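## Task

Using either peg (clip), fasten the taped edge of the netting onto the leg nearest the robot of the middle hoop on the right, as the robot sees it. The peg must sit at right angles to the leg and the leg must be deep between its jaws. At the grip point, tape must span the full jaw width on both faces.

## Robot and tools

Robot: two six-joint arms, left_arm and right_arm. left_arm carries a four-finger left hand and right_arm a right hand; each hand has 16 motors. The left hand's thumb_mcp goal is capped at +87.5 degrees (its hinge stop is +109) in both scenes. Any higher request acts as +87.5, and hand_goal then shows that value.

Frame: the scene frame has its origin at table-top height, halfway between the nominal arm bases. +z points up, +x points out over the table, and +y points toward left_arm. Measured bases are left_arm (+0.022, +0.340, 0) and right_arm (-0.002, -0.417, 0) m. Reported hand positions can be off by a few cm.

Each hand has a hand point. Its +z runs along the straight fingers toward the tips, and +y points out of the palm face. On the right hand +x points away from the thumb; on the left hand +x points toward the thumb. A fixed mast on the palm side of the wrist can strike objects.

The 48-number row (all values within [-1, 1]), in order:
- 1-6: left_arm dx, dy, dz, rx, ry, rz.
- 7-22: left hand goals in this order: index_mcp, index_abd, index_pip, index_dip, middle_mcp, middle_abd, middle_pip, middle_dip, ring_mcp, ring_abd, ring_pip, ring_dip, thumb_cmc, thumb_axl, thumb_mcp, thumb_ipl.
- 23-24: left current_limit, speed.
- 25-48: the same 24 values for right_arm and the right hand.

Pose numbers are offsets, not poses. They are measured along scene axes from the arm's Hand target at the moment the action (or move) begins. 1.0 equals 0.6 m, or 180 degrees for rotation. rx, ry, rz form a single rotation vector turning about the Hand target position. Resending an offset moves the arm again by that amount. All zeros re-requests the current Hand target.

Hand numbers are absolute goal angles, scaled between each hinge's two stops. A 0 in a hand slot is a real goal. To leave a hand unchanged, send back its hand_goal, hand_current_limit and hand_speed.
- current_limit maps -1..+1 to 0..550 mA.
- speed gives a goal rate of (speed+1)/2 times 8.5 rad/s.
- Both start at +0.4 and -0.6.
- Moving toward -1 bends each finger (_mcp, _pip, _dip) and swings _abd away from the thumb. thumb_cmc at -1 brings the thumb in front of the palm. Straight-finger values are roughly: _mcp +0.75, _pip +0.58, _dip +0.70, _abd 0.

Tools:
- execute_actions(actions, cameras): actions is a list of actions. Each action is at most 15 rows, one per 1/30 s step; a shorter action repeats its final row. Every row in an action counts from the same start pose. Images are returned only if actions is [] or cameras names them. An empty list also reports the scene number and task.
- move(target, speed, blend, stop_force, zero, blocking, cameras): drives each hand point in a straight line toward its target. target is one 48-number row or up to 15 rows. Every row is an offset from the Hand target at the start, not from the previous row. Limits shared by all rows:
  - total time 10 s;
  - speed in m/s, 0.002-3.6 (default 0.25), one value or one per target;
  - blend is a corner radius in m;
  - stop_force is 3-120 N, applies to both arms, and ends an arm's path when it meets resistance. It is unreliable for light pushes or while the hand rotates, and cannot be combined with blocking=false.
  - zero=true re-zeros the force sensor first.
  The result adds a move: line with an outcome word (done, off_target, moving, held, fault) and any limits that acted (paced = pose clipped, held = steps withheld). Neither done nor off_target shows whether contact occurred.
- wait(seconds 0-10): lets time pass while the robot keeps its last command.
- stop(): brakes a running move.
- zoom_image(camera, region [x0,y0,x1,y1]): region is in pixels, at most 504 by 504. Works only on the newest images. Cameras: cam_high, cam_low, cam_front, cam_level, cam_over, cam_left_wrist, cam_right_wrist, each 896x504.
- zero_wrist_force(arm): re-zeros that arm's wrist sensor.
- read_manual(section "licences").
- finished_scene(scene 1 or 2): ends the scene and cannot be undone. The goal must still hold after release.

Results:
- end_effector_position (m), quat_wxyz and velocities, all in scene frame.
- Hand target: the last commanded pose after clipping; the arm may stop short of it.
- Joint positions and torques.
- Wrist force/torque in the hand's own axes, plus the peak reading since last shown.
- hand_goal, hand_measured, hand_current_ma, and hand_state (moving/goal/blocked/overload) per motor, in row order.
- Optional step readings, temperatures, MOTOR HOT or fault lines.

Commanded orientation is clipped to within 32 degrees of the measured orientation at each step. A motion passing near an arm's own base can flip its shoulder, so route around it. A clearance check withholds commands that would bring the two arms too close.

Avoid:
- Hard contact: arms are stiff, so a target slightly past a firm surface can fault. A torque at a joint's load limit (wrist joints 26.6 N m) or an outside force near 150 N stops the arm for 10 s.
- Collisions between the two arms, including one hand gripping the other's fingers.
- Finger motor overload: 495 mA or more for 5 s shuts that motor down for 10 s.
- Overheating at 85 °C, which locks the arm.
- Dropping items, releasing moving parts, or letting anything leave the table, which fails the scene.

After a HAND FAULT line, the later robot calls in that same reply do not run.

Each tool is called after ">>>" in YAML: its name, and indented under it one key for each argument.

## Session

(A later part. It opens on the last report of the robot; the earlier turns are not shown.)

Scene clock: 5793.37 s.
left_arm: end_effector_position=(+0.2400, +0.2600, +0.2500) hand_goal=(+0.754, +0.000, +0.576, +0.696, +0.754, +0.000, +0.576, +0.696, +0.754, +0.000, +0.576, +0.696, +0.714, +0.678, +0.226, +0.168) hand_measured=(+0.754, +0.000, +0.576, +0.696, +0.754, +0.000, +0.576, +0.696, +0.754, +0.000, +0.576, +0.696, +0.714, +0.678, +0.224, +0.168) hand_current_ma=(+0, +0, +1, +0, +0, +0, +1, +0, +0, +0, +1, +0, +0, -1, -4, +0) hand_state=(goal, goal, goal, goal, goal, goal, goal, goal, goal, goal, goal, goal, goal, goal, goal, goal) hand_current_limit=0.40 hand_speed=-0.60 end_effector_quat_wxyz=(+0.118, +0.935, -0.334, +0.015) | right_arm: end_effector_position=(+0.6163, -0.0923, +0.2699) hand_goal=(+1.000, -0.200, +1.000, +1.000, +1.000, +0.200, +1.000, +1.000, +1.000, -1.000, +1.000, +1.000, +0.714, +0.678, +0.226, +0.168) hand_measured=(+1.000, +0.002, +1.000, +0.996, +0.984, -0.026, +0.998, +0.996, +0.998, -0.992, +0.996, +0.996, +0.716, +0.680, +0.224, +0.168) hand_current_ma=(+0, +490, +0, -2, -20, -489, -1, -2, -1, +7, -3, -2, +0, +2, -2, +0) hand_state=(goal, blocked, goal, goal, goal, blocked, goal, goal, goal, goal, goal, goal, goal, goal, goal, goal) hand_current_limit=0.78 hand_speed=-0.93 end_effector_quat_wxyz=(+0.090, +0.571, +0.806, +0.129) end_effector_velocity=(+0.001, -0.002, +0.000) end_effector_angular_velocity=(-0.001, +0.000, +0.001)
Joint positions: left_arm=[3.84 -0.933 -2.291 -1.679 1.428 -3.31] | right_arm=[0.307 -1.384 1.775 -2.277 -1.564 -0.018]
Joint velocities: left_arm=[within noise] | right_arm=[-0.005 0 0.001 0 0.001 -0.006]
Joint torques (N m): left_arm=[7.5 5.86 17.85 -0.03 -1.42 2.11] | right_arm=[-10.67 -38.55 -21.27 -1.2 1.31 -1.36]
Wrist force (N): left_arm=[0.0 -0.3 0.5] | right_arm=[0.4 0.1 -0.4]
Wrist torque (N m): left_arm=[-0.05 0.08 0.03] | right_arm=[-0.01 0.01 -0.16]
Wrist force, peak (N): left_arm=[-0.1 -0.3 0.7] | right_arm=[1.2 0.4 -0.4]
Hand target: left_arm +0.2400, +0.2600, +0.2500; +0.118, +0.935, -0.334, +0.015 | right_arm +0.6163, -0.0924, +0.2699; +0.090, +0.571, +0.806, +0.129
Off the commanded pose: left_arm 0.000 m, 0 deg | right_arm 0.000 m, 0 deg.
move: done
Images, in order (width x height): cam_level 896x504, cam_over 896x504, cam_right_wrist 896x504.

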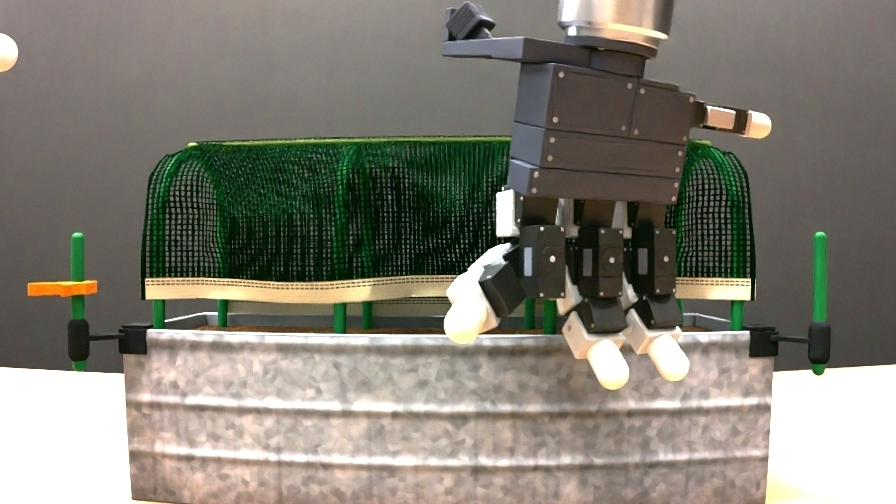

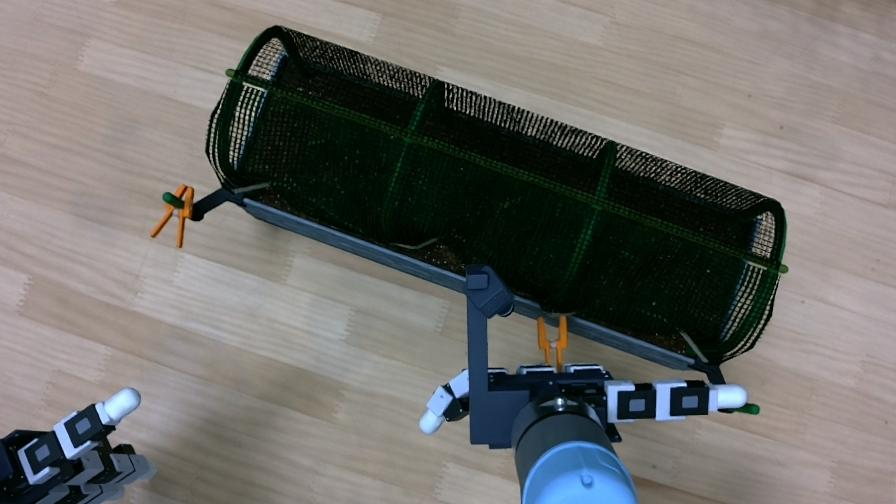

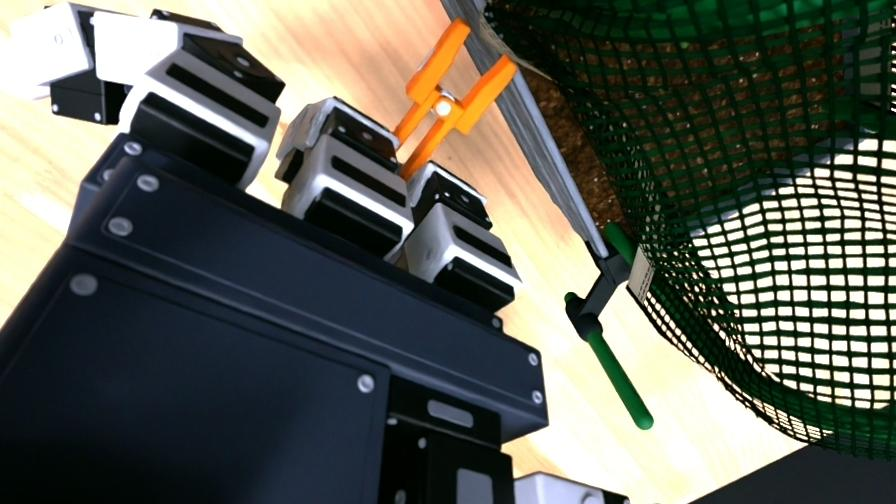

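>>> move:
  target: [0,0,0,0,0,0,0.754,0,0.576,0.696,0.754,0,0.576,0.696,0.754,0,0.576,0.696,0.714,0.678,0.226,0.168,0.4,-0.6,0.0476,0.0155,0,0,0,0,1,-0.2,1,1,1,0.2,1,1,1,-1,1,1,0.714,0.678,0.226,0.168,0.78,-0.93]
  speed: 0.03
  stop_force: 8
  cameras: ["cam_level", "cam_right_wrist", "cam_over"]

>>> zoom_image:
  camera: "cam_over"
  region: [525, 270, 585, 340]

>>> zoom_image:
  camera: "cam_right_wrist"
  region: [370, 0, 530, 140]

>>> zoom_image:
  camera: "cam_level"
  region: [440, 220, 660, 350]

Scene clock: 5815.90 s.
left_arm: end_effector_position=(+0.2400, +0.2600, +0.2500) hand_goal=(+0.754, +0.000, +0.576, +0.696, +0.754, +0.000, +0.576, +0.696, +0.754, +0.000, +0.576, +0.696, +0.714, +0.678, +0.226, +0.168) hand_measured=(+0.754, +0.000, +0.576, +0.696, +0.754, +0.000, +0.576, +0.696, +0.754, +0.000, +0.576, +0.696, +0.714, +0.678, +0.224, +0.168) hand_current_ma=(+0, +0, +1, +0, +0, +0, +1, +0, +0, +0, +1, +0, +0, -1, -4, +0) hand_state=(goal, goal, goal, goal, goal, goal, goal, goal, goal, goal, goal, goal, goal, goal, goal, goal) hand_current_limit=0.40 hand_speed=-0.60 end_effector_quat_wxyz=(+0.118, +0.935, -0.334, +0.015) | right_arm: end_effector_position=(+0.6449, -0.0832, +0.2699) hand_goal=(+1.000, -0.200, +1.000, +1.000, +1.000, +0.200, +1.000, +1.000, +1.000, -1.000, +1.000, +1.000, +0.714, +0.678, +0.226, +0.168) hand_measured=(+1.000, +0.002, +1.000, +0.996, +0.980, -0.026, +0.998, +0.996, +0.998, -0.992, +0.996, +0.996, +0.716, +0.680, +0.224, +0.168) hand_current_ma=(+0, +490, +0, -2, -28, -489, -1, -2, -1, +7, -3, -2, +0, +2, -2, +0) hand_state=(goal, blocked, goal, goal, goal, blocked, goal, goal, goal, goal, goal, goal, goal, goal, goal, goal) hand_current_limit=0.78 hand_speed=-0.93 end_effector_quat_wxyz=(+0.090, +0.571, +0.806, +0.129)
Joint positions: left_arm=[3.84 -0.933 -2.291 -1.679 1.428 -3.31] | right_arm=[0.307 -1.318 1.692 -2.26 -1.563 -0.019]
Joint torques (N m): left_arm=[7.95 5.83 17.38 -0.03 -1.51 2.2] | right_arm=[-5.48 -43.92 -14.6 -4.7 1.66 -0.95]
Wrist force (N): left_arm=[0.1 -0.3 0.4] | right_arm=[0.0 -0.1 -0.4]
Wrist torque (N m): left_arm=[-0.05 0.05 0.05] | right_arm=[-0.01 -0.03 -0.12]
Wrist force, peak (N): left_arm=[0.2 -0.5 0.5] | right_arm=[0.6 -0.2 -1.1]
Hand target: left_arm +0.2400, +0.2600, +0.2500; +0.118, +0.935, -0.334, +0.015 | right_arm +0.6448, -0.0831, +0.2699; +0.090, +0.571, +0.806, +0.129
Off the commanded pose: left_arm 0.000 m, 0 deg | right_arm 0.000 m, 0 deg.
move: done
Images, in order (width x height): cam_level 896x504, cam_over 896x504, cam_right_wrist 896x504.

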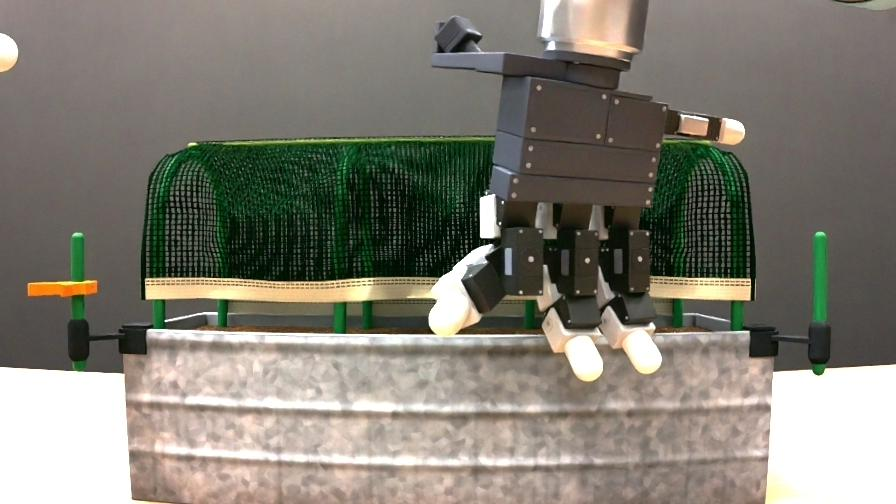

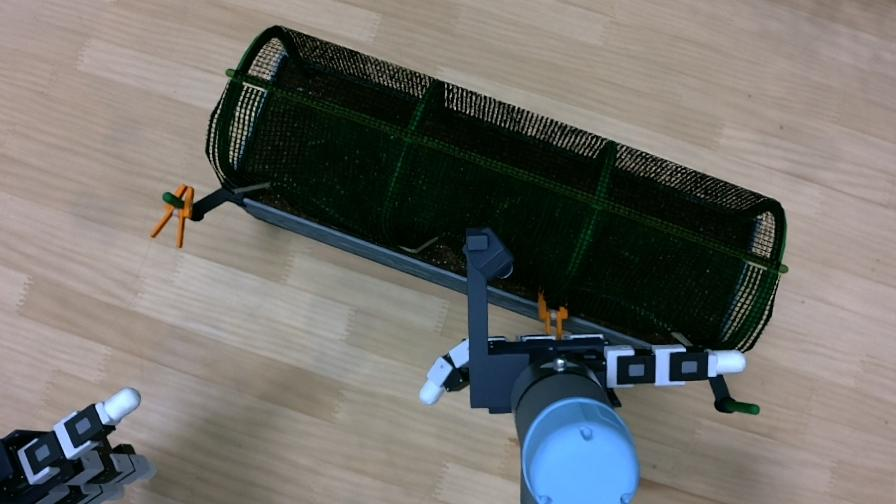

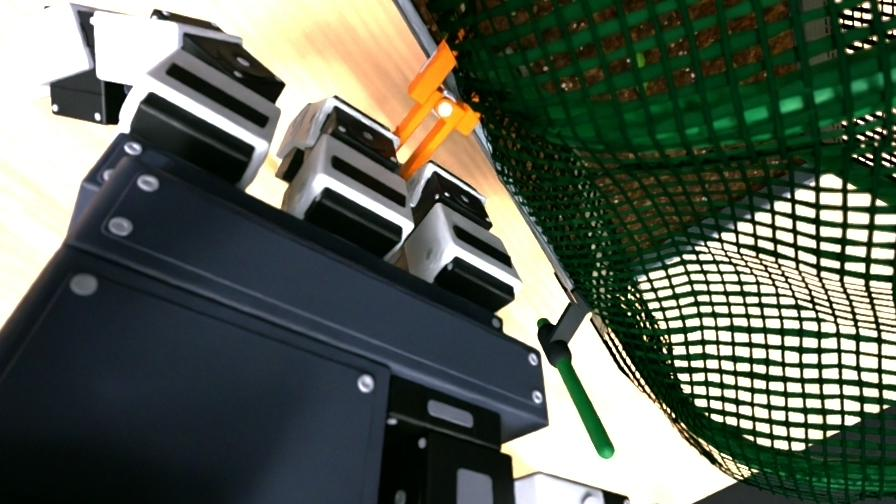

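Scaled by 7.200.

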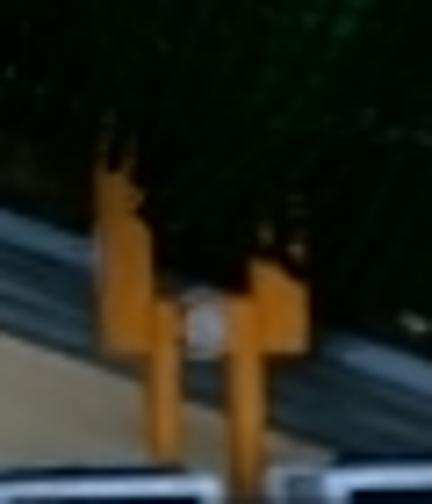

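Scaled by 3.150.

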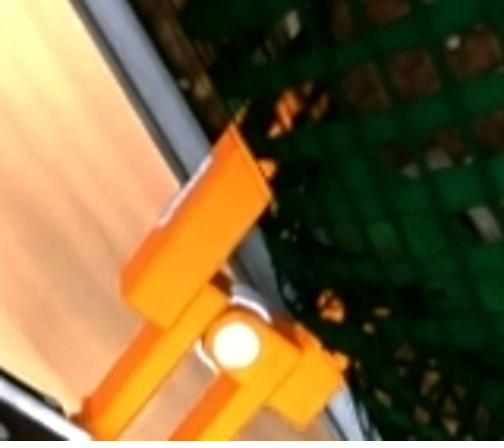

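Scaled by 2.291.

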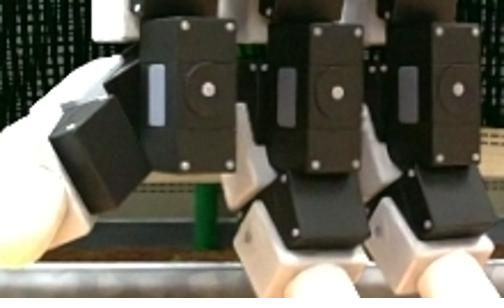

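>>> move:
  target: [0,0,0,0,0,0,0.754,0,0.576,0.696,0.754,0,0.576,0.696,0.754,0,0.576,0.696,0.714,0.678,0.226,0.168,0.4,-0.6,0.0175,0.0057,0,0,0,0,1,-0.2,1,1,1,0.2,1,1,1,-1,1,1,0.714,0.678,0.226,0.168,0.78,-0.93]
  speed: 0.03
  stop_force: 8
  cameras: ["cam_level", "cam_right_wrist", "cam_over"]

>>> zoom_image:
  camera: "cam_over"
  region: [525, 270, 585, 340]

>>> zoom_image:
  camera: "cam_right_wrist"
  region: [370, 0, 530, 140]

Scene clock: 5862.03 s.
left_arm: end_effector_position=(+0.2400, +0.2600, +0.2500) hand_goal=(+0.754, +0.000, +0.576, +0.696, +0.754, +0.000, +0.576, +0.696, +0.754, +0.000, +0.576, +0.696, +0.714, +0.678, +0.226, +0.168) hand_measured=(+0.754, +0.000, +0.576, +0.696, +0.754, +0.000, +0.576, +0.696, +0.754, +0.000, +0.576, +0.696, +0.714, +0.678, +0.224, +0.168) hand_current_ma=(+0, +0, +1, +0, +0, +0, +1, +0, +0, +0, +1, +0, +0, -1, -4, +0) hand_state=(goal, goal, goal, goal, goal, goal, goal, goal, goal, goal, goal, goal, goal, goal, goal, goal) hand_current_limit=0.40 hand_speed=-0.60 end_effector_quat_wxyz=(+0.118, +0.935, -0.334, +0.015) | right_arm: end_effector_position=(+0.6525, -0.0806, +0.2698) hand_goal=(+1.000, -0.200, +1.000, +1.000, +1.000, +0.200, +1.000, +1.000, +1.000, -1.000, +1.000, +1.000, +0.714, +0.678, +0.226, +0.168) hand_measured=(+1.000, +0.002, +1.000, +0.996, +0.998, -0.024, +0.998, +0.996, +0.998, -0.992, +0.996, +0.996, +0.716, +0.680, +0.224, +0.168) hand_current_ma=(+0, +490, +0, -2, -1, -489, -2, -2, -1, +7, -3, -2, +0, +2, -2, +0) hand_state=(goal, blocked, goal, goal, goal, blocked, goal, goal, goal, goal, goal, goal, goal, goal, goal, goal) hand_current_limit=0.78 hand_speed=-0.93 end_effector_quat_wxyz=(+0.090, +0.571, +0.806, +0.129)
Joint positions: left_arm=[3.84 -0.933 -2.291 -1.679 1.428 -3.31] | right_arm=[0.307 -1.3 1.668 -2.254 -1.563 -0.019]
Joint torques (N m): left_arm=[7.36 5.74 17.76 -0.09 -1.35 2.04] | right_arm=[2.5 -32.85 -30.86 -5.6 1.36 -0.73]
Wrist force (N): left_arm=[-0.1 -0.3 0.4] | right_arm=[0.2 -5.1 -1.7]
Wrist torque (N m): left_arm=[-0.06 0.09 0.03] | right_arm=[0.14 0.02 -0.12]
Wrist force, peak (N): left_arm=[-0.1 -0.3 0.6] | right_arm=[0.4 -8.0 -2.3]
Hand target: left_arm +0.2400, +0.2600, +0.2500; +0.118, +0.935, -0.334, +0.015 | right_arm +0.6525, -0.0806, +0.2698; +0.090, +0.571, +0.806, +0.129 (not the last commanded pose)
Off the commanded pose: left_arm 0.000 m, 0 deg | right_arm 0.003 m, 0 deg.
move: contact (right_arm)
Images, in order (width x height): cam_level 896x504, cam_over 896x504, cam_right_wrist 896x504.

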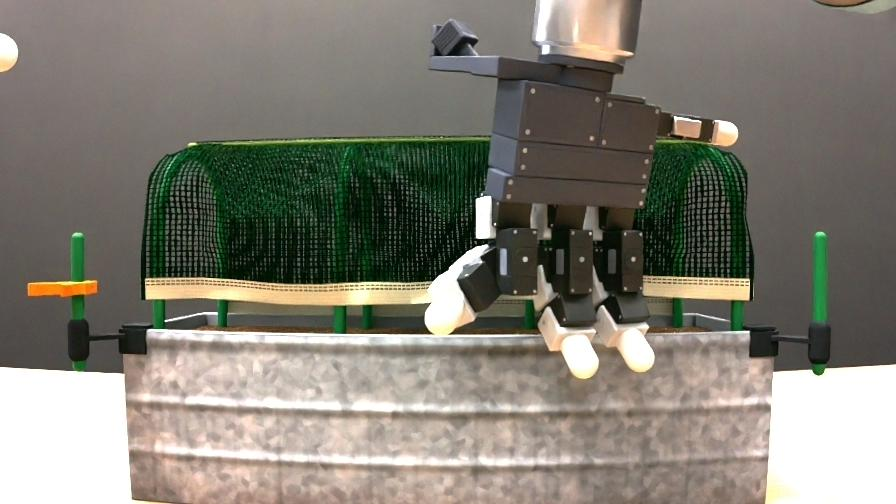

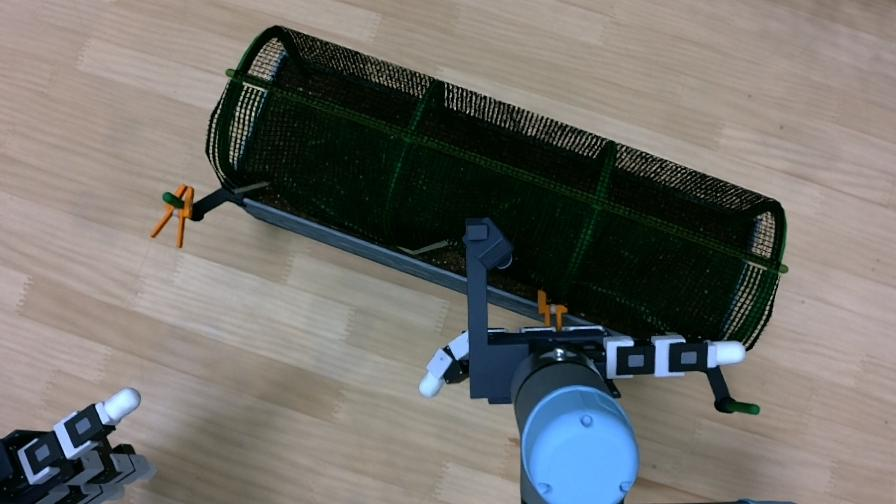

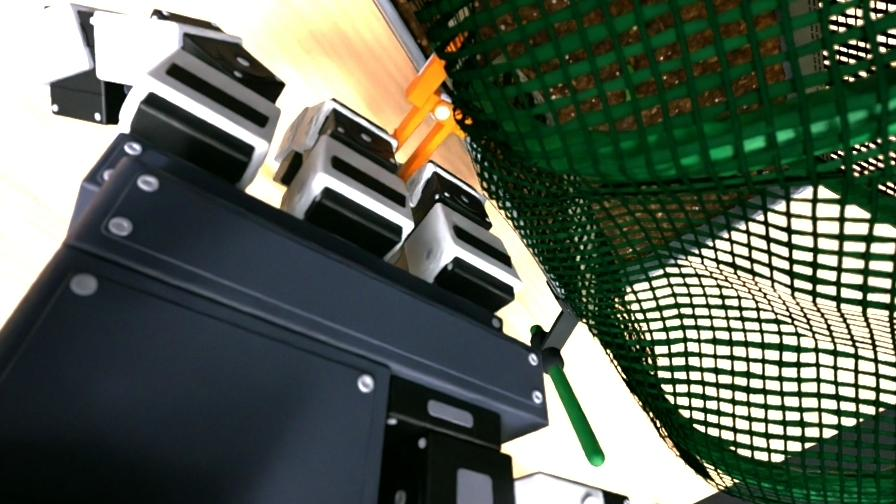

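Scaled by 7.200.

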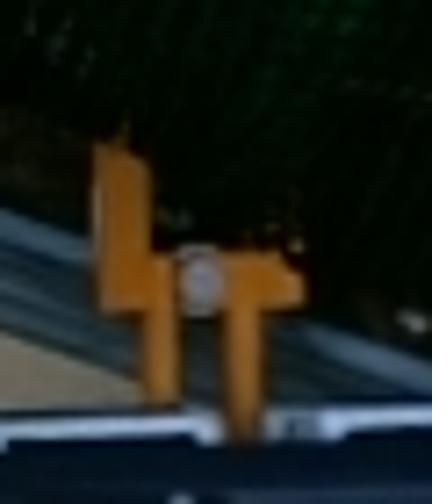

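Scaled by 3.150.

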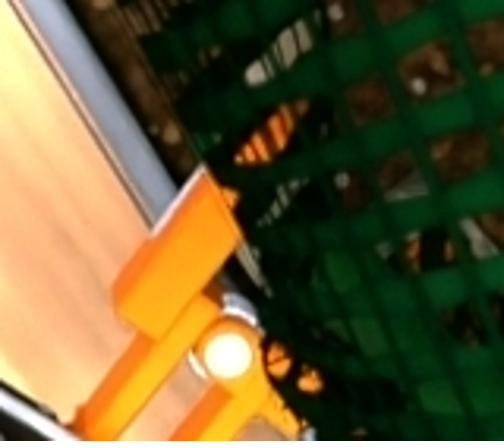

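>>> execute_actions:
  actions:
    - [[0,0,0,0,0,0,0.754,0,0.576,0.696,0.754,0,0.576,0.696,0.754,0,0.576,0.696,0.714,0.678,0.226,0.168,0.4,-0.6,0,0,0,0,0,0,1,0.12,1,1,1,-0.16,1,1,1,-1,1,1,0.714,0.678,0.226,0.168,0.78,-0.95]]
    - [[0,0,0,0,0,0,0.754,0,0.576,0.696,0.754,0,0.576,0.696,0.754,0,0.576,0.696,0.714,0.678,0.226,0.168,0.4,-0.6,0,0,0,0,0,0,1,0.12,1,1,1,-0.16,1,1,1,-1,1,1,0.714,0.678,0.226,0.168,0.78,-0.95]]
    - [[0,0,0,0,0,0,0.754,0,0.576,0.696,0.754,0,0.576,0.696,0.754,0,0.576,0.696,0.714,0.678,0.226,0.168,0.4,-0.6,0,0,0,0,0,0,1,0.7,1,1,1,-0.55,1,1,1,-1,1,1,0.714,0.678,0.226,0.168,0.6,-0.9]]
    - [[0,0,0,0,0,0,0.754,0,0.576,0.696,0.754,0,0.576,0.696,0.754,0,0.576,0.696,0.714,0.678,0.226,0.168,0.4,-0.6,0,0,0,0,0,0,1,0.7,1,1,1,-0.55,1,1,1,-1,1,1,0.714,0.678,0.226,0.168,0.6,-0.9]]
    - [[0,0,0,0,0,0,0.754,0,0.576,0.696,0.754,0,0.576,0.696,0.754,0,0.576,0.696,0.714,0.678,0.226,0.168,0.4,-0.6,0,0,0,0,0,0,1,0.7,1,1,1,-0.55,1,1,1,-1,1,1,0.714,0.678,0.226,0.168,0.6,-0.9]]
  cameras: ["cam_right_wrist", "cam_level"]

>>> move:
  target:
    - [0,0,0,0,0,0,0.754,0,0.576,0.696,0.754,0,0.576,0.696,0.754,0,0.576,0.696,0.714,0.678,0.226,0.168,0.4,-0.6,-0.095,-0.033,0,0,0,0,1,0.7,1,1,1,-0.55,1,1,1,-1,1,1,0.714,0.678,0.226,0.168,0.6,-0.9]
    - [0,0,0,0,0,0,0.754,0,0.576,0.696,0.754,0,0.576,0.696,0.754,0,0.576,0.696,0.714,0.678,0.226,0.168,0.4,-0.6,-0.25,-0.26,0.03,0,0,0,1,0.7,1,1,1,-0.55,1,1,1,-1,1,1,0.714,0.678,0.226,0.168,0.6,-0.9]
  speed: [0.06, 0.2]
  blend: [0.02, 0]
  cameras: ["cam_level", "cam_over", "cam_front", "cam_left_wrist"]

>>> zoom_image:
  camera: "cam_level"
  region: [490, 240, 610, 320]

>>> zoom_image:
  camera: "cam_over"
  region: [510, 260, 610, 350]

>>> zoom_image:
  camera: "cam_front"
  region: [440, 220, 580, 320]

Scene clock: 5895.83 s.
left_arm: end_effector_position=(+0.2400, +0.2600, +0.2500) hand_goal=(+0.754, +0.000, +0.576, +0.696, +0.754, +0.000, +0.576, +0.696, +0.754, +0.000, +0.576, +0.696, +0.714, +0.678, +0.226, +0.168) hand_measured=(+0.754, +0.000, +0.576, +0.696, +0.754, +0.000, +0.576, +0.696, +0.754, +0.000, +0.576, +0.696, +0.714, +0.678, +0.224, +0.168) hand_current_ma=(+0, +0, +1, +0, +0, +0, +1, +0, +0, +0, +1, +0, +0, -1, -4, +0) hand_state=(goal, goal, goal, goal, goal, goal, goal, goal, goal, goal, goal, goal, goal, goal, goal, goal) hand_current_limit=0.40 hand_speed=-0.60 end_effector_quat_wxyz=(+0.118, +0.935, -0.334, +0.015) | right_arm: end_effector_position=(+0.6525, -0.0806, +0.2698) hand_goal=(+1.000, +0.700, +1.000, +1.000, +1.000, -0.550, +1.000, +1.000, +1.000, -1.000, +1.000, +1.000, +0.714, +0.678, +0.226, +0.168) hand_measured=(+1.000, +0.692, +1.000, +0.996, +1.000, -0.542, +0.998, +0.996, +0.998, -0.992, +0.996, +0.996, +0.716, +0.680, +0.224, +0.168) hand_current_ma=(+0, -6, +0, -2, +0, +5, -2, -2, -1, +7, -3, -2, +0, +2, -2, +0) hand_state=(goal, goal, goal, goal, goal, goal, goal, goal, goal, goal, goal, goal, goal, goal, goal, goal) hand_current_limit=0.60 hand_speed=-0.90 end_effector_quat_wxyz=(+0.090, +0.571, +0.806, +0.129)
Joint positions: left_arm=[3.84 -0.933 -2.291 -1.679 1.428 -3.31] | right_arm=[0.307 -1.3 1.668 -2.254 -1.563 -0.019]
Joint torques (N m): left_arm=[7.76 5.81 17.49 -0.01 -1.5 2.06] | right_arm=[2.73 -29.3 -32.66 -1.5 1.15 -0.81]
Wrist force (N): left_arm=[0.0 -0.2 0.5] | right_arm=[0.2 -0.2 -0.5]
Wrist torque (N m): left_arm=[-0.04 0.08 0.03] | right_arm=[-0.07 0.04 -0.13]
Wrist force, peak (N): left_arm=[-0.1 -0.3 0.7] | right_arm=[0.6 -5.5 -1.9]
Hand target: left_arm +0.2400, +0.2600, +0.2500; +0.118, +0.935, -0.334, +0.015 | right_arm +0.6525, -0.0806, +0.2698; +0.090, +0.571, +0.806, +0.129
Off the commanded pose: left_arm 0.000 m, 0 deg | right_arm 0.000 m, 0 deg.
Step readings (end_effector_position of left_arm | right_arm):
0: (+0.2400, +0.2600, +0.2500) | (+0.6525, -0.0806, +0.2698)
1: (+0.2400, +0.2600, +0.2500) | (+0.6525, -0.0806, +0.2698)
2: (+0.2400, +0.2600, +0.2500) | (+0.6525, -0.0806, +0.2698)
4: (+0.2400, +0.2600, +0.2500) | (+0.6525, -0.0806, +0.2698)
8: (+0.2400, +0.2600, +0.2500) | (+0.6525, -0.0806, +0.2698)
15: (+0.2400, +0.2600, +0.2500) | (+0.6525, -0.0806, +0.2698)
16: (+0.2400, +0.2600, +0.2500) | (+0.6525, -0.0806, +0.2698)
17: (+0.2400, +0.2600, +0.2500) | (+0.6525, -0.0806, +0.2698)
19: (+0.2400, +0.2600, +0.2500) | (+0.6525, -0.0806, +0.2698)
23: (+0.2400, +0.2600, +0.2500) | (+0.6525, -0.0806, +0.2698)
30: (+0.2400, +0.2600, +0.2500) | (+0.6525, -0.0806, +0.2698)
31: (+0.2400, +0.2600, +0.2500) | (+0.6525, -0.0806, +0.2698)
32: (+0.2400, +0.2600, +0.2500) | (+0.6525, -0.0806, +0.2698)
34: (+0.2400, +0.2600, +0.2500) | (+0.6525, -0.0806, +0.2698)
38: (+0.2400, +0.2600, +0.2500) | (+0.6525, -0.0806, +0.2698)
45: (+0.2400, +0.2600, +0.2500) | (+0.6525, -0.0806, +0.2698)
46: (+0.2400, +0.2600, +0.2500) | (+0.6525, -0.0806, +0.2698)
47: (+0.2400, +0.2600, +0.2500) | (+0.6525, -0.0806, +0.2698)
49: (+0.2400, +0.2600, +0.2500) | (+0.6525, -0.0806, +0.2698)
53: (+0.2400, +0.2600, +0.2500) | (+0.6525, -0.0806, +0.2698)
60: (+0.2400, +0.2600, +0.2500) | (+0.6525, -0.0806, +0.2698)
61: (+0.2400, +0.2600, +0.2500) | (+0.6525, -0.0806, +0.2698)
62: (+0.2400, +0.2600, +0.2500) | (+0.6525, -0.0806, +0.2698)
64: (+0.2400, +0.2600, +0.2500) | (+0.6525, -0.0806, +0.2698)
68: (+0.2400, +0.2600, +0.2500) | (+0.6525, -0.0806, +0.2698)
75: (+0.2400, +0.2600, +0.2500) | (+0.6525, -0.0806, +0.2698)
Images, in order (width x height): cam_level 896x504, cam_right_wrist 896x504.

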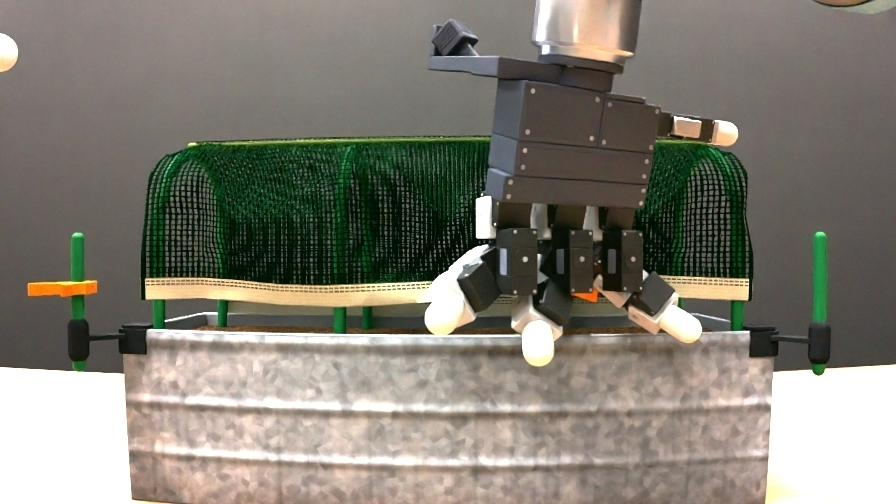

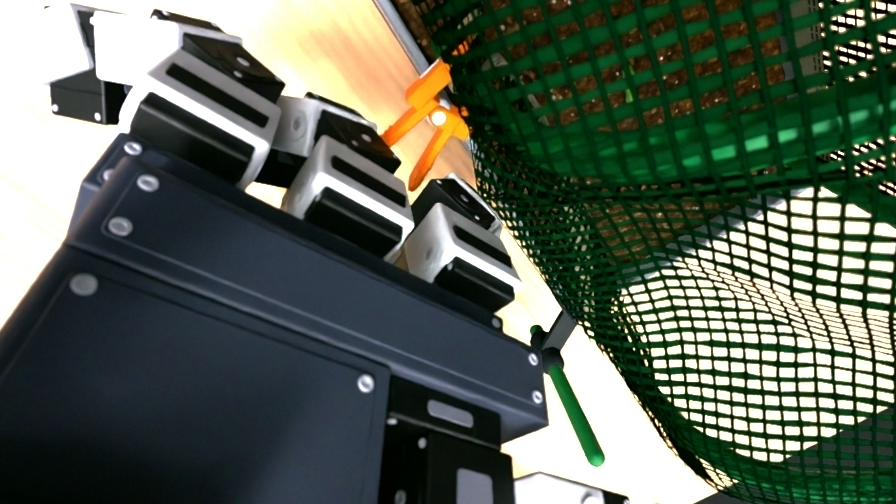

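Scene clock: 5898.13 s.
left_arm: end_effector_position=(+0.2400, +0.2600, +0.2500) hand_goal=(+0.754, +0.000, +0.576, +0.696, +0.754, +0.000, +0.576, +0.696, +0.754, +0.000, +0.576, +0.696, +0.714, +0.678, +0.226, +0.168) hand_measured=(+0.754, +0.000, +0.576, +0.696, +0.754, +0.000, +0.576, +0.696, +0.754, +0.000, +0.576, +0.696, +0.714, +0.678, +0.224, +0.168) hand_current_ma=(+0, +0, +1, +0, +0, +0, +1, +0, +0, +0, +1, +0, +0, -1, -4, +0) hand_state=(goal, goal, goal, goal, goal, goal, goal, goal, goal, goal, goal, goal, goal, goal, goal, goal) hand_current_limit=0.40 hand_speed=-0.60 end_effector_quat_wxyz=(+0.118, +0.935, -0.334, +0.015) | right_arm: end_effector_position=(+0.5026, -0.2365, +0.2878) hand_goal=(+1.000, +0.700, +1.000, +1.000, +1.000, -0.550, +1.000, +1.000, +1.000, -1.000, +1.000, +1.000, +0.714, +0.678, +0.226, +0.168) hand_measured=(+1.000, +0.692, +1.000, +0.996, +1.000, -0.544, +0.998, +0.996, +0.998, -0.992, +0.996, +0.996, +0.716, +0.680, +0.224, +0.168) hand_current_ma=(+0, -5, +0, -2, +0, +5, -2, -2, -1, +7, -3, -2, +1, +2, -2, +0) hand_state=(goal, goal, goal, goal, goal, goal, goal, goal, goal, goal, goal, goal, goal, goal, goal, goal) hand_current_limit=0.60 hand_speed=-0.90 end_effector_quat_wxyz=(+0.090, +0.571, +0.806, +0.129)
Joint positions: left_arm=[3.84 -0.933 -2.291 -1.679 1.428 -3.31] | right_arm=[0.037 -1.825 2.146 -2.195 -1.481 -0.276]
Joint torques (N m): left_arm=[7.51 6.24 17.32 -0.06 -1.43 2.2] | right_arm=[-9.41 -21.43 -23.59 -3.14 -0.72 -1.15]
Wrist force (N): left_arm=[0.0 -0.2 0.5] | right_arm=[0.8 -0.6 -0.5]
Wrist torque (N m): left_arm=[-0.04 0.07 0.04] | right_arm=[-0.12 -0.04 -0.10]
Wrist force, peak (N): left_arm=[-0.1 -0.4 0.7] | right_arm=[-0.1 -2.0 -1.0]
Hand target: left_arm +0.2400, +0.2600, +0.2500; +0.118, +0.935, -0.334, +0.015 | right_arm +0.5025, -0.2366, +0.2878; +0.090, +0.571, +0.806, +0.129
Off the commanded pose: left_arm 0.000 m, 0 deg | right_arm 0.000 m, 0 deg.
move: done
Images, in order (width x height): cam_front 896x504, cam_level 896x504, cam_over 896x504, cam_left_wrist 896x504.

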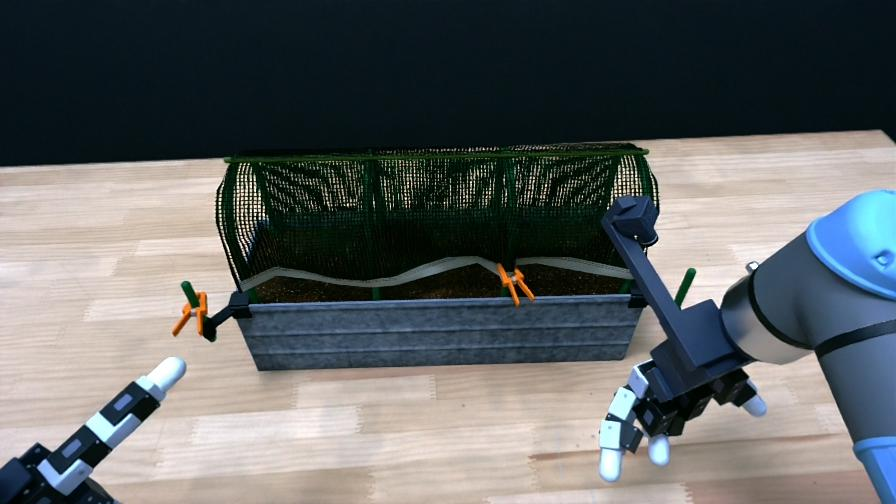

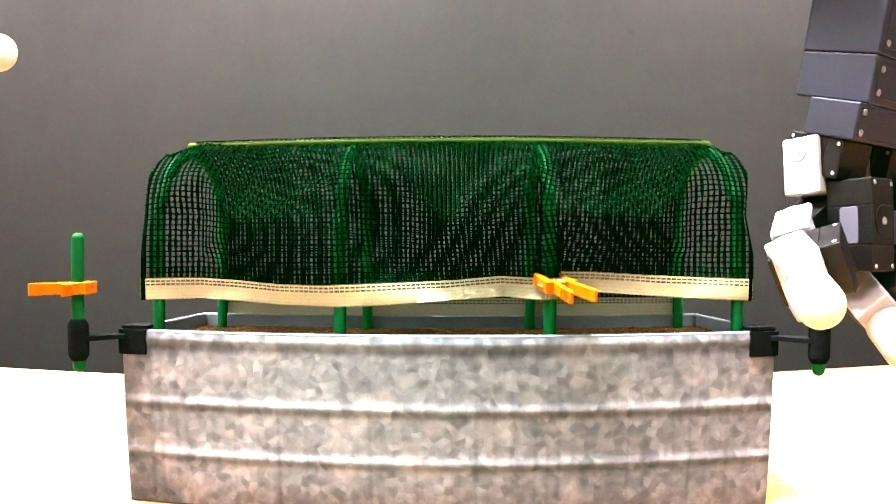

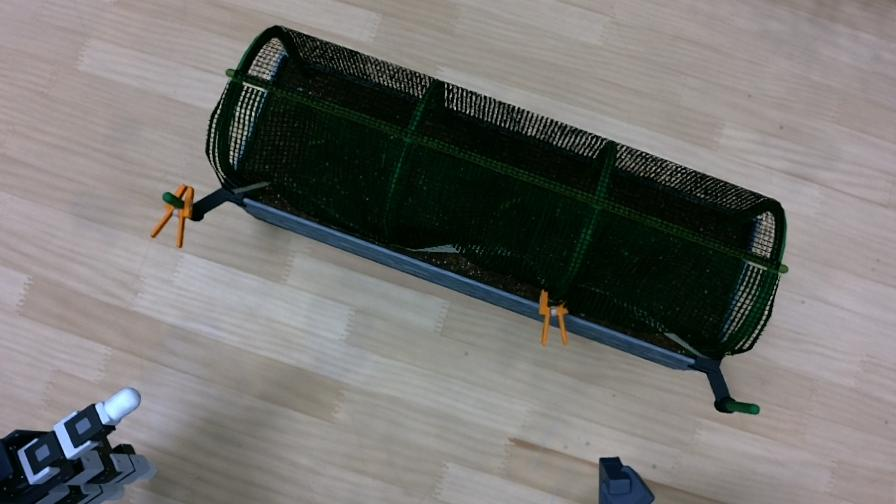

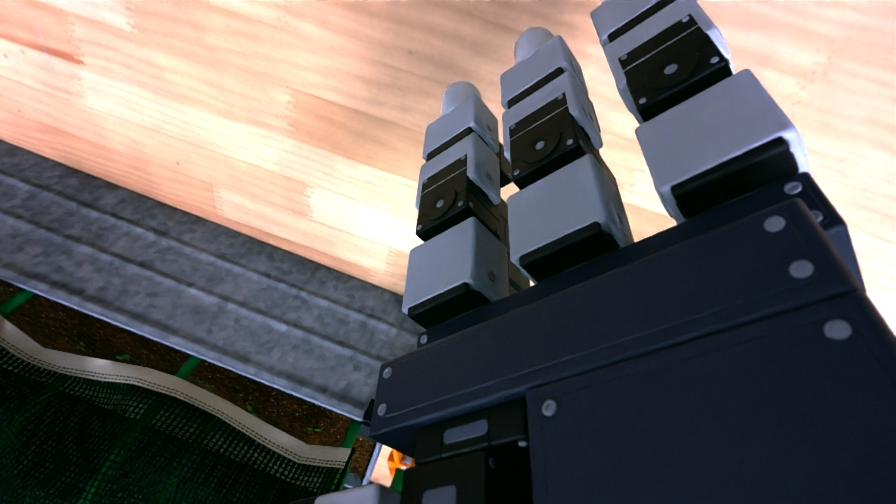

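Scaled by 4.200.

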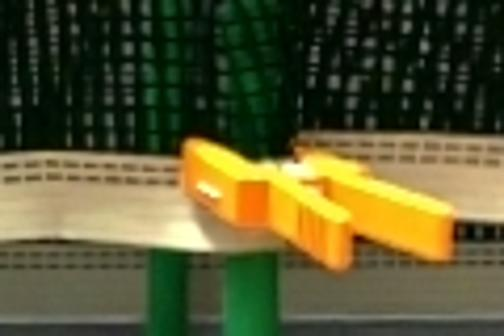

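Scaled by 5.040.

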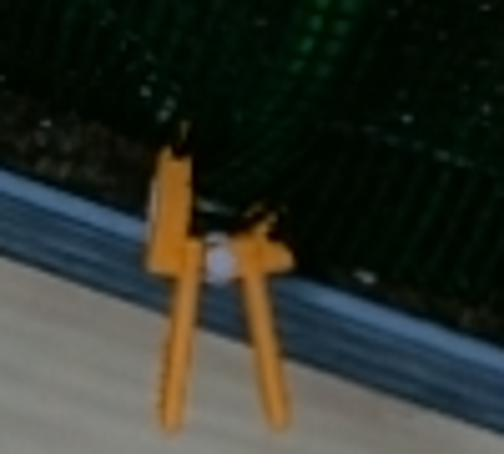

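Scaled by 3.600.

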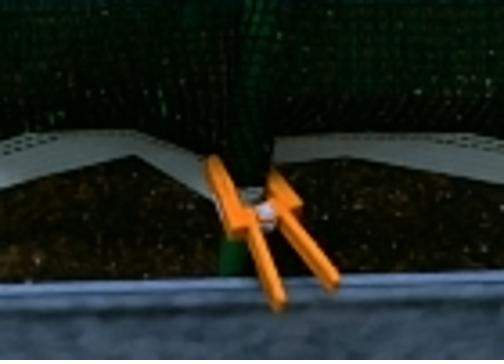

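>>> zoom_image:
  camera: "cam_level"
  region: [525, 262, 605, 312]

>>> zoom_image:
  camera: "cam_level"
  region: [20, 270, 110, 310]

>>> zoom_image:
  camera: "cam_front"
  region: [480, 245, 550, 315]

Scaled by 6.300.

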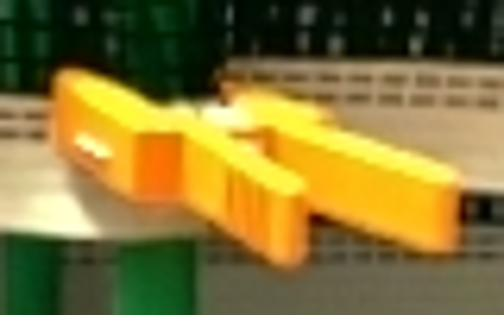

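Scaled by 5.600.

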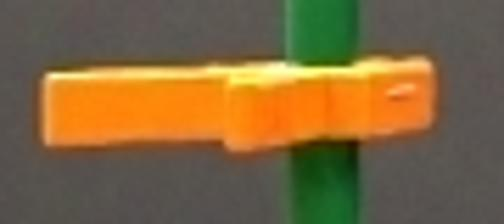

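Scaled by 7.200.

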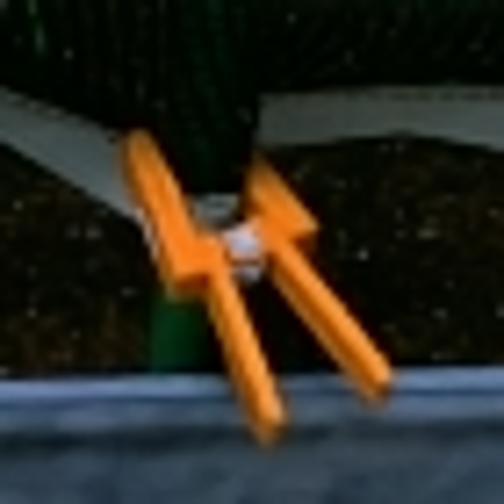

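>>> move:
  target:
    - [0,0,0,0,0,0,0.754,0,0.576,0.696,0.754,0,0.576,0.696,0.754,0,0.576,0.696,0.714,0.678,0.226,0.168,0.4,-0.6,0.1385,0.2167,-0.033,0,0,0,1,0.8,1,1,1,-0.58,1,1,1,-1,1,1,0.714,0.678,0.226,0.168,0.6,-0.7]
    - [0,0,0,0,0,0,0.754,0,0.576,0.696,0.754,0,0.576,0.696,0.754,0,0.576,0.696,0.714,0.678,0.226,0.168,0.4,-0.6,0.2495,0.2527,-0.033,0,0,0,1,0.8,1,1,1,-0.58,1,1,1,-1,1,1,0.714,0.678,0.226,0.168,0.6,-0.7]
  speed: [0.15,0.06]
  blend: [0.01,0]
  cameras: ["cam_level", "cam_right_wrist", "cam_over"]

>>> zoom_image:
  camera: "cam_right_wrist"
  region: [330, 30, 530, 230]

>>> zoom_image:
  camera: "cam_over"
  region: [510, 270, 610, 360]

Scene clock: 6023.57 s.
left_arm: end_effector_position=(+0.2400, +0.2600, +0.2500) hand_goal=(+0.754, +0.000, +0.576, +0.696, +0.754, +0.000, +0.576, +0.696, +0.754, +0.000, +0.576, +0.696, +0.714, +0.678, +0.226, +0.168) hand_measured=(+0.754, +0.000, +0.576, +0.696, +0.754, +0.000, +0.576, +0.696, +0.754, +0.000, +0.576, +0.696, +0.714, +0.678, +0.224, +0.168) hand_current_ma=(+0, +0, +1, +0, +0, +0, +1, +0, +0, +0, +1, +0, +0, -1, -4, +0) hand_state=(goal, goal, goal, goal, goal, goal, goal, goal, goal, goal, goal, goal, goal, goal, goal, goal) hand_current_limit=0.40 hand_speed=-0.60 end_effector_quat_wxyz=(+0.118, +0.935, -0.334, +0.015) | right_arm: end_effector_position=(+0.6522, -0.0850, +0.2680) hand_goal=(+1.000, +0.800, +1.000, +1.000, +1.000, -0.580, +1.000, +1.000, +1.000, -1.000, +1.000, +1.000, +0.714, +0.678, +0.226, +0.168) hand_measured=(+1.000, +0.792, +1.000, +0.996, +1.000, -0.566, +0.998, +0.996, +0.998, -0.992, +0.996, +0.996, +0.716, +0.680, +0.224, +0.168) hand_current_ma=(+0, -6, +0, -2, +0, +15, -2, -2, -1, +7, -3, -2, +1, +2, -2, +0) hand_state=(goal, goal, goal, goal, goal, goal, goal, goal, goal, goal, goal, goal, goal, goal, goal, goal) hand_current_limit=0.60 hand_speed=-0.70 end_effector_quat_wxyz=(+0.090, +0.571, +0.806, +0.129)
Joint positions: left_arm=[3.84 -0.933 -2.291 -1.679 1.428 -3.31] | right_arm=[0.3 -1.304 1.679 -2.26 -1.561 -0.025]
Joint torques (N m): left_arm=[7.37 6.6 17.93 -0.01 -1.39 2.13] | right_arm=[9.71 -44.59 -15.21 -4.59 -0.48 1.39]
Wrist force (N): left_arm=[0.1 -0.3 0.6] | right_arm=[0.4 0.0 -0.7]
Wrist torque (N m): left_arm=[-0.06 0.06 0.05] | right_arm=[-0.03 0.03 -0.08]
Wrist force, peak (N): left_arm=[-0.1 -0.5 0.5] | right_arm=[0.0 -1.4 -0.8]
Hand target: left_arm +0.2400, +0.2600, +0.2500; +0.118, +0.935, -0.334, +0.015 | right_arm +0.6522, -0.0850, +0.2680; +0.090, +0.571, +0.806, +0.129
Off the commanded pose: left_arm 0.000 m, 0 deg | right_arm 0.000 m, 0 deg.
move: done
Images, in order (width x height): cam_level 896x504, cam_over 896x504, cam_right_wrist 896x504.

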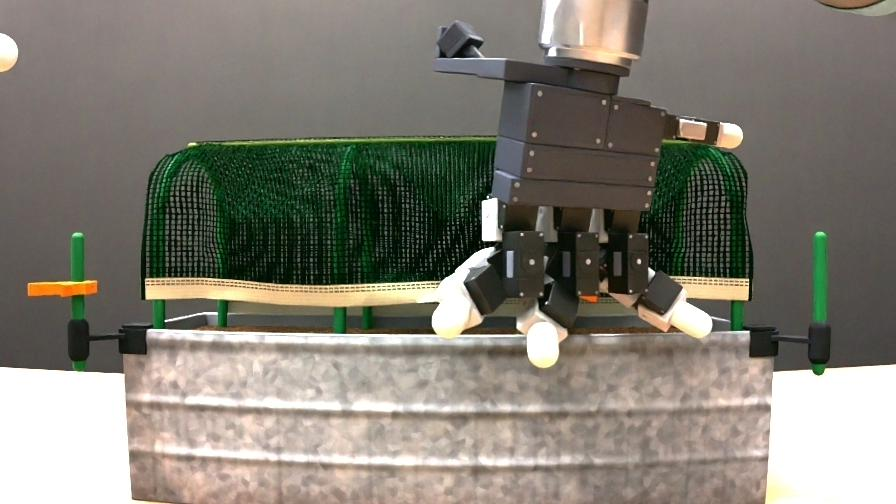

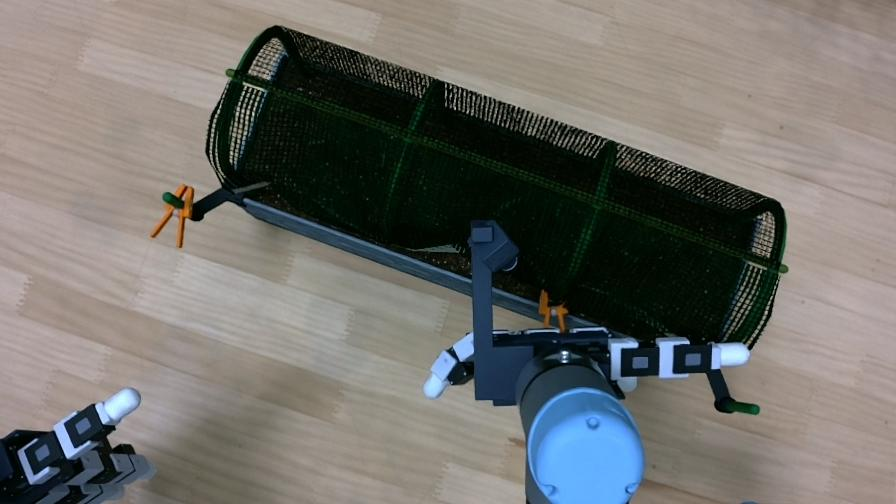

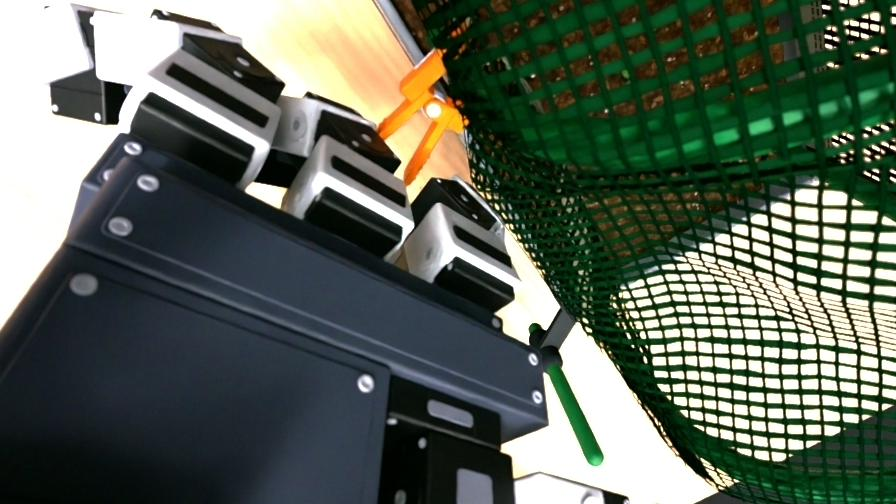

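Scaled by 2.520.

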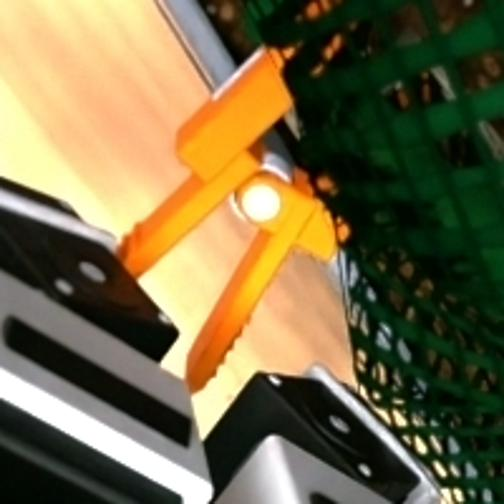

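Scaled by 5.040.

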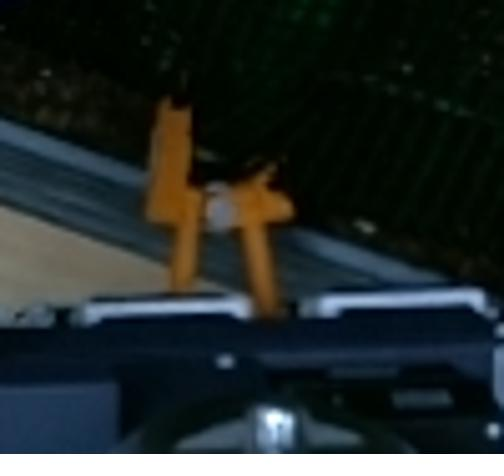

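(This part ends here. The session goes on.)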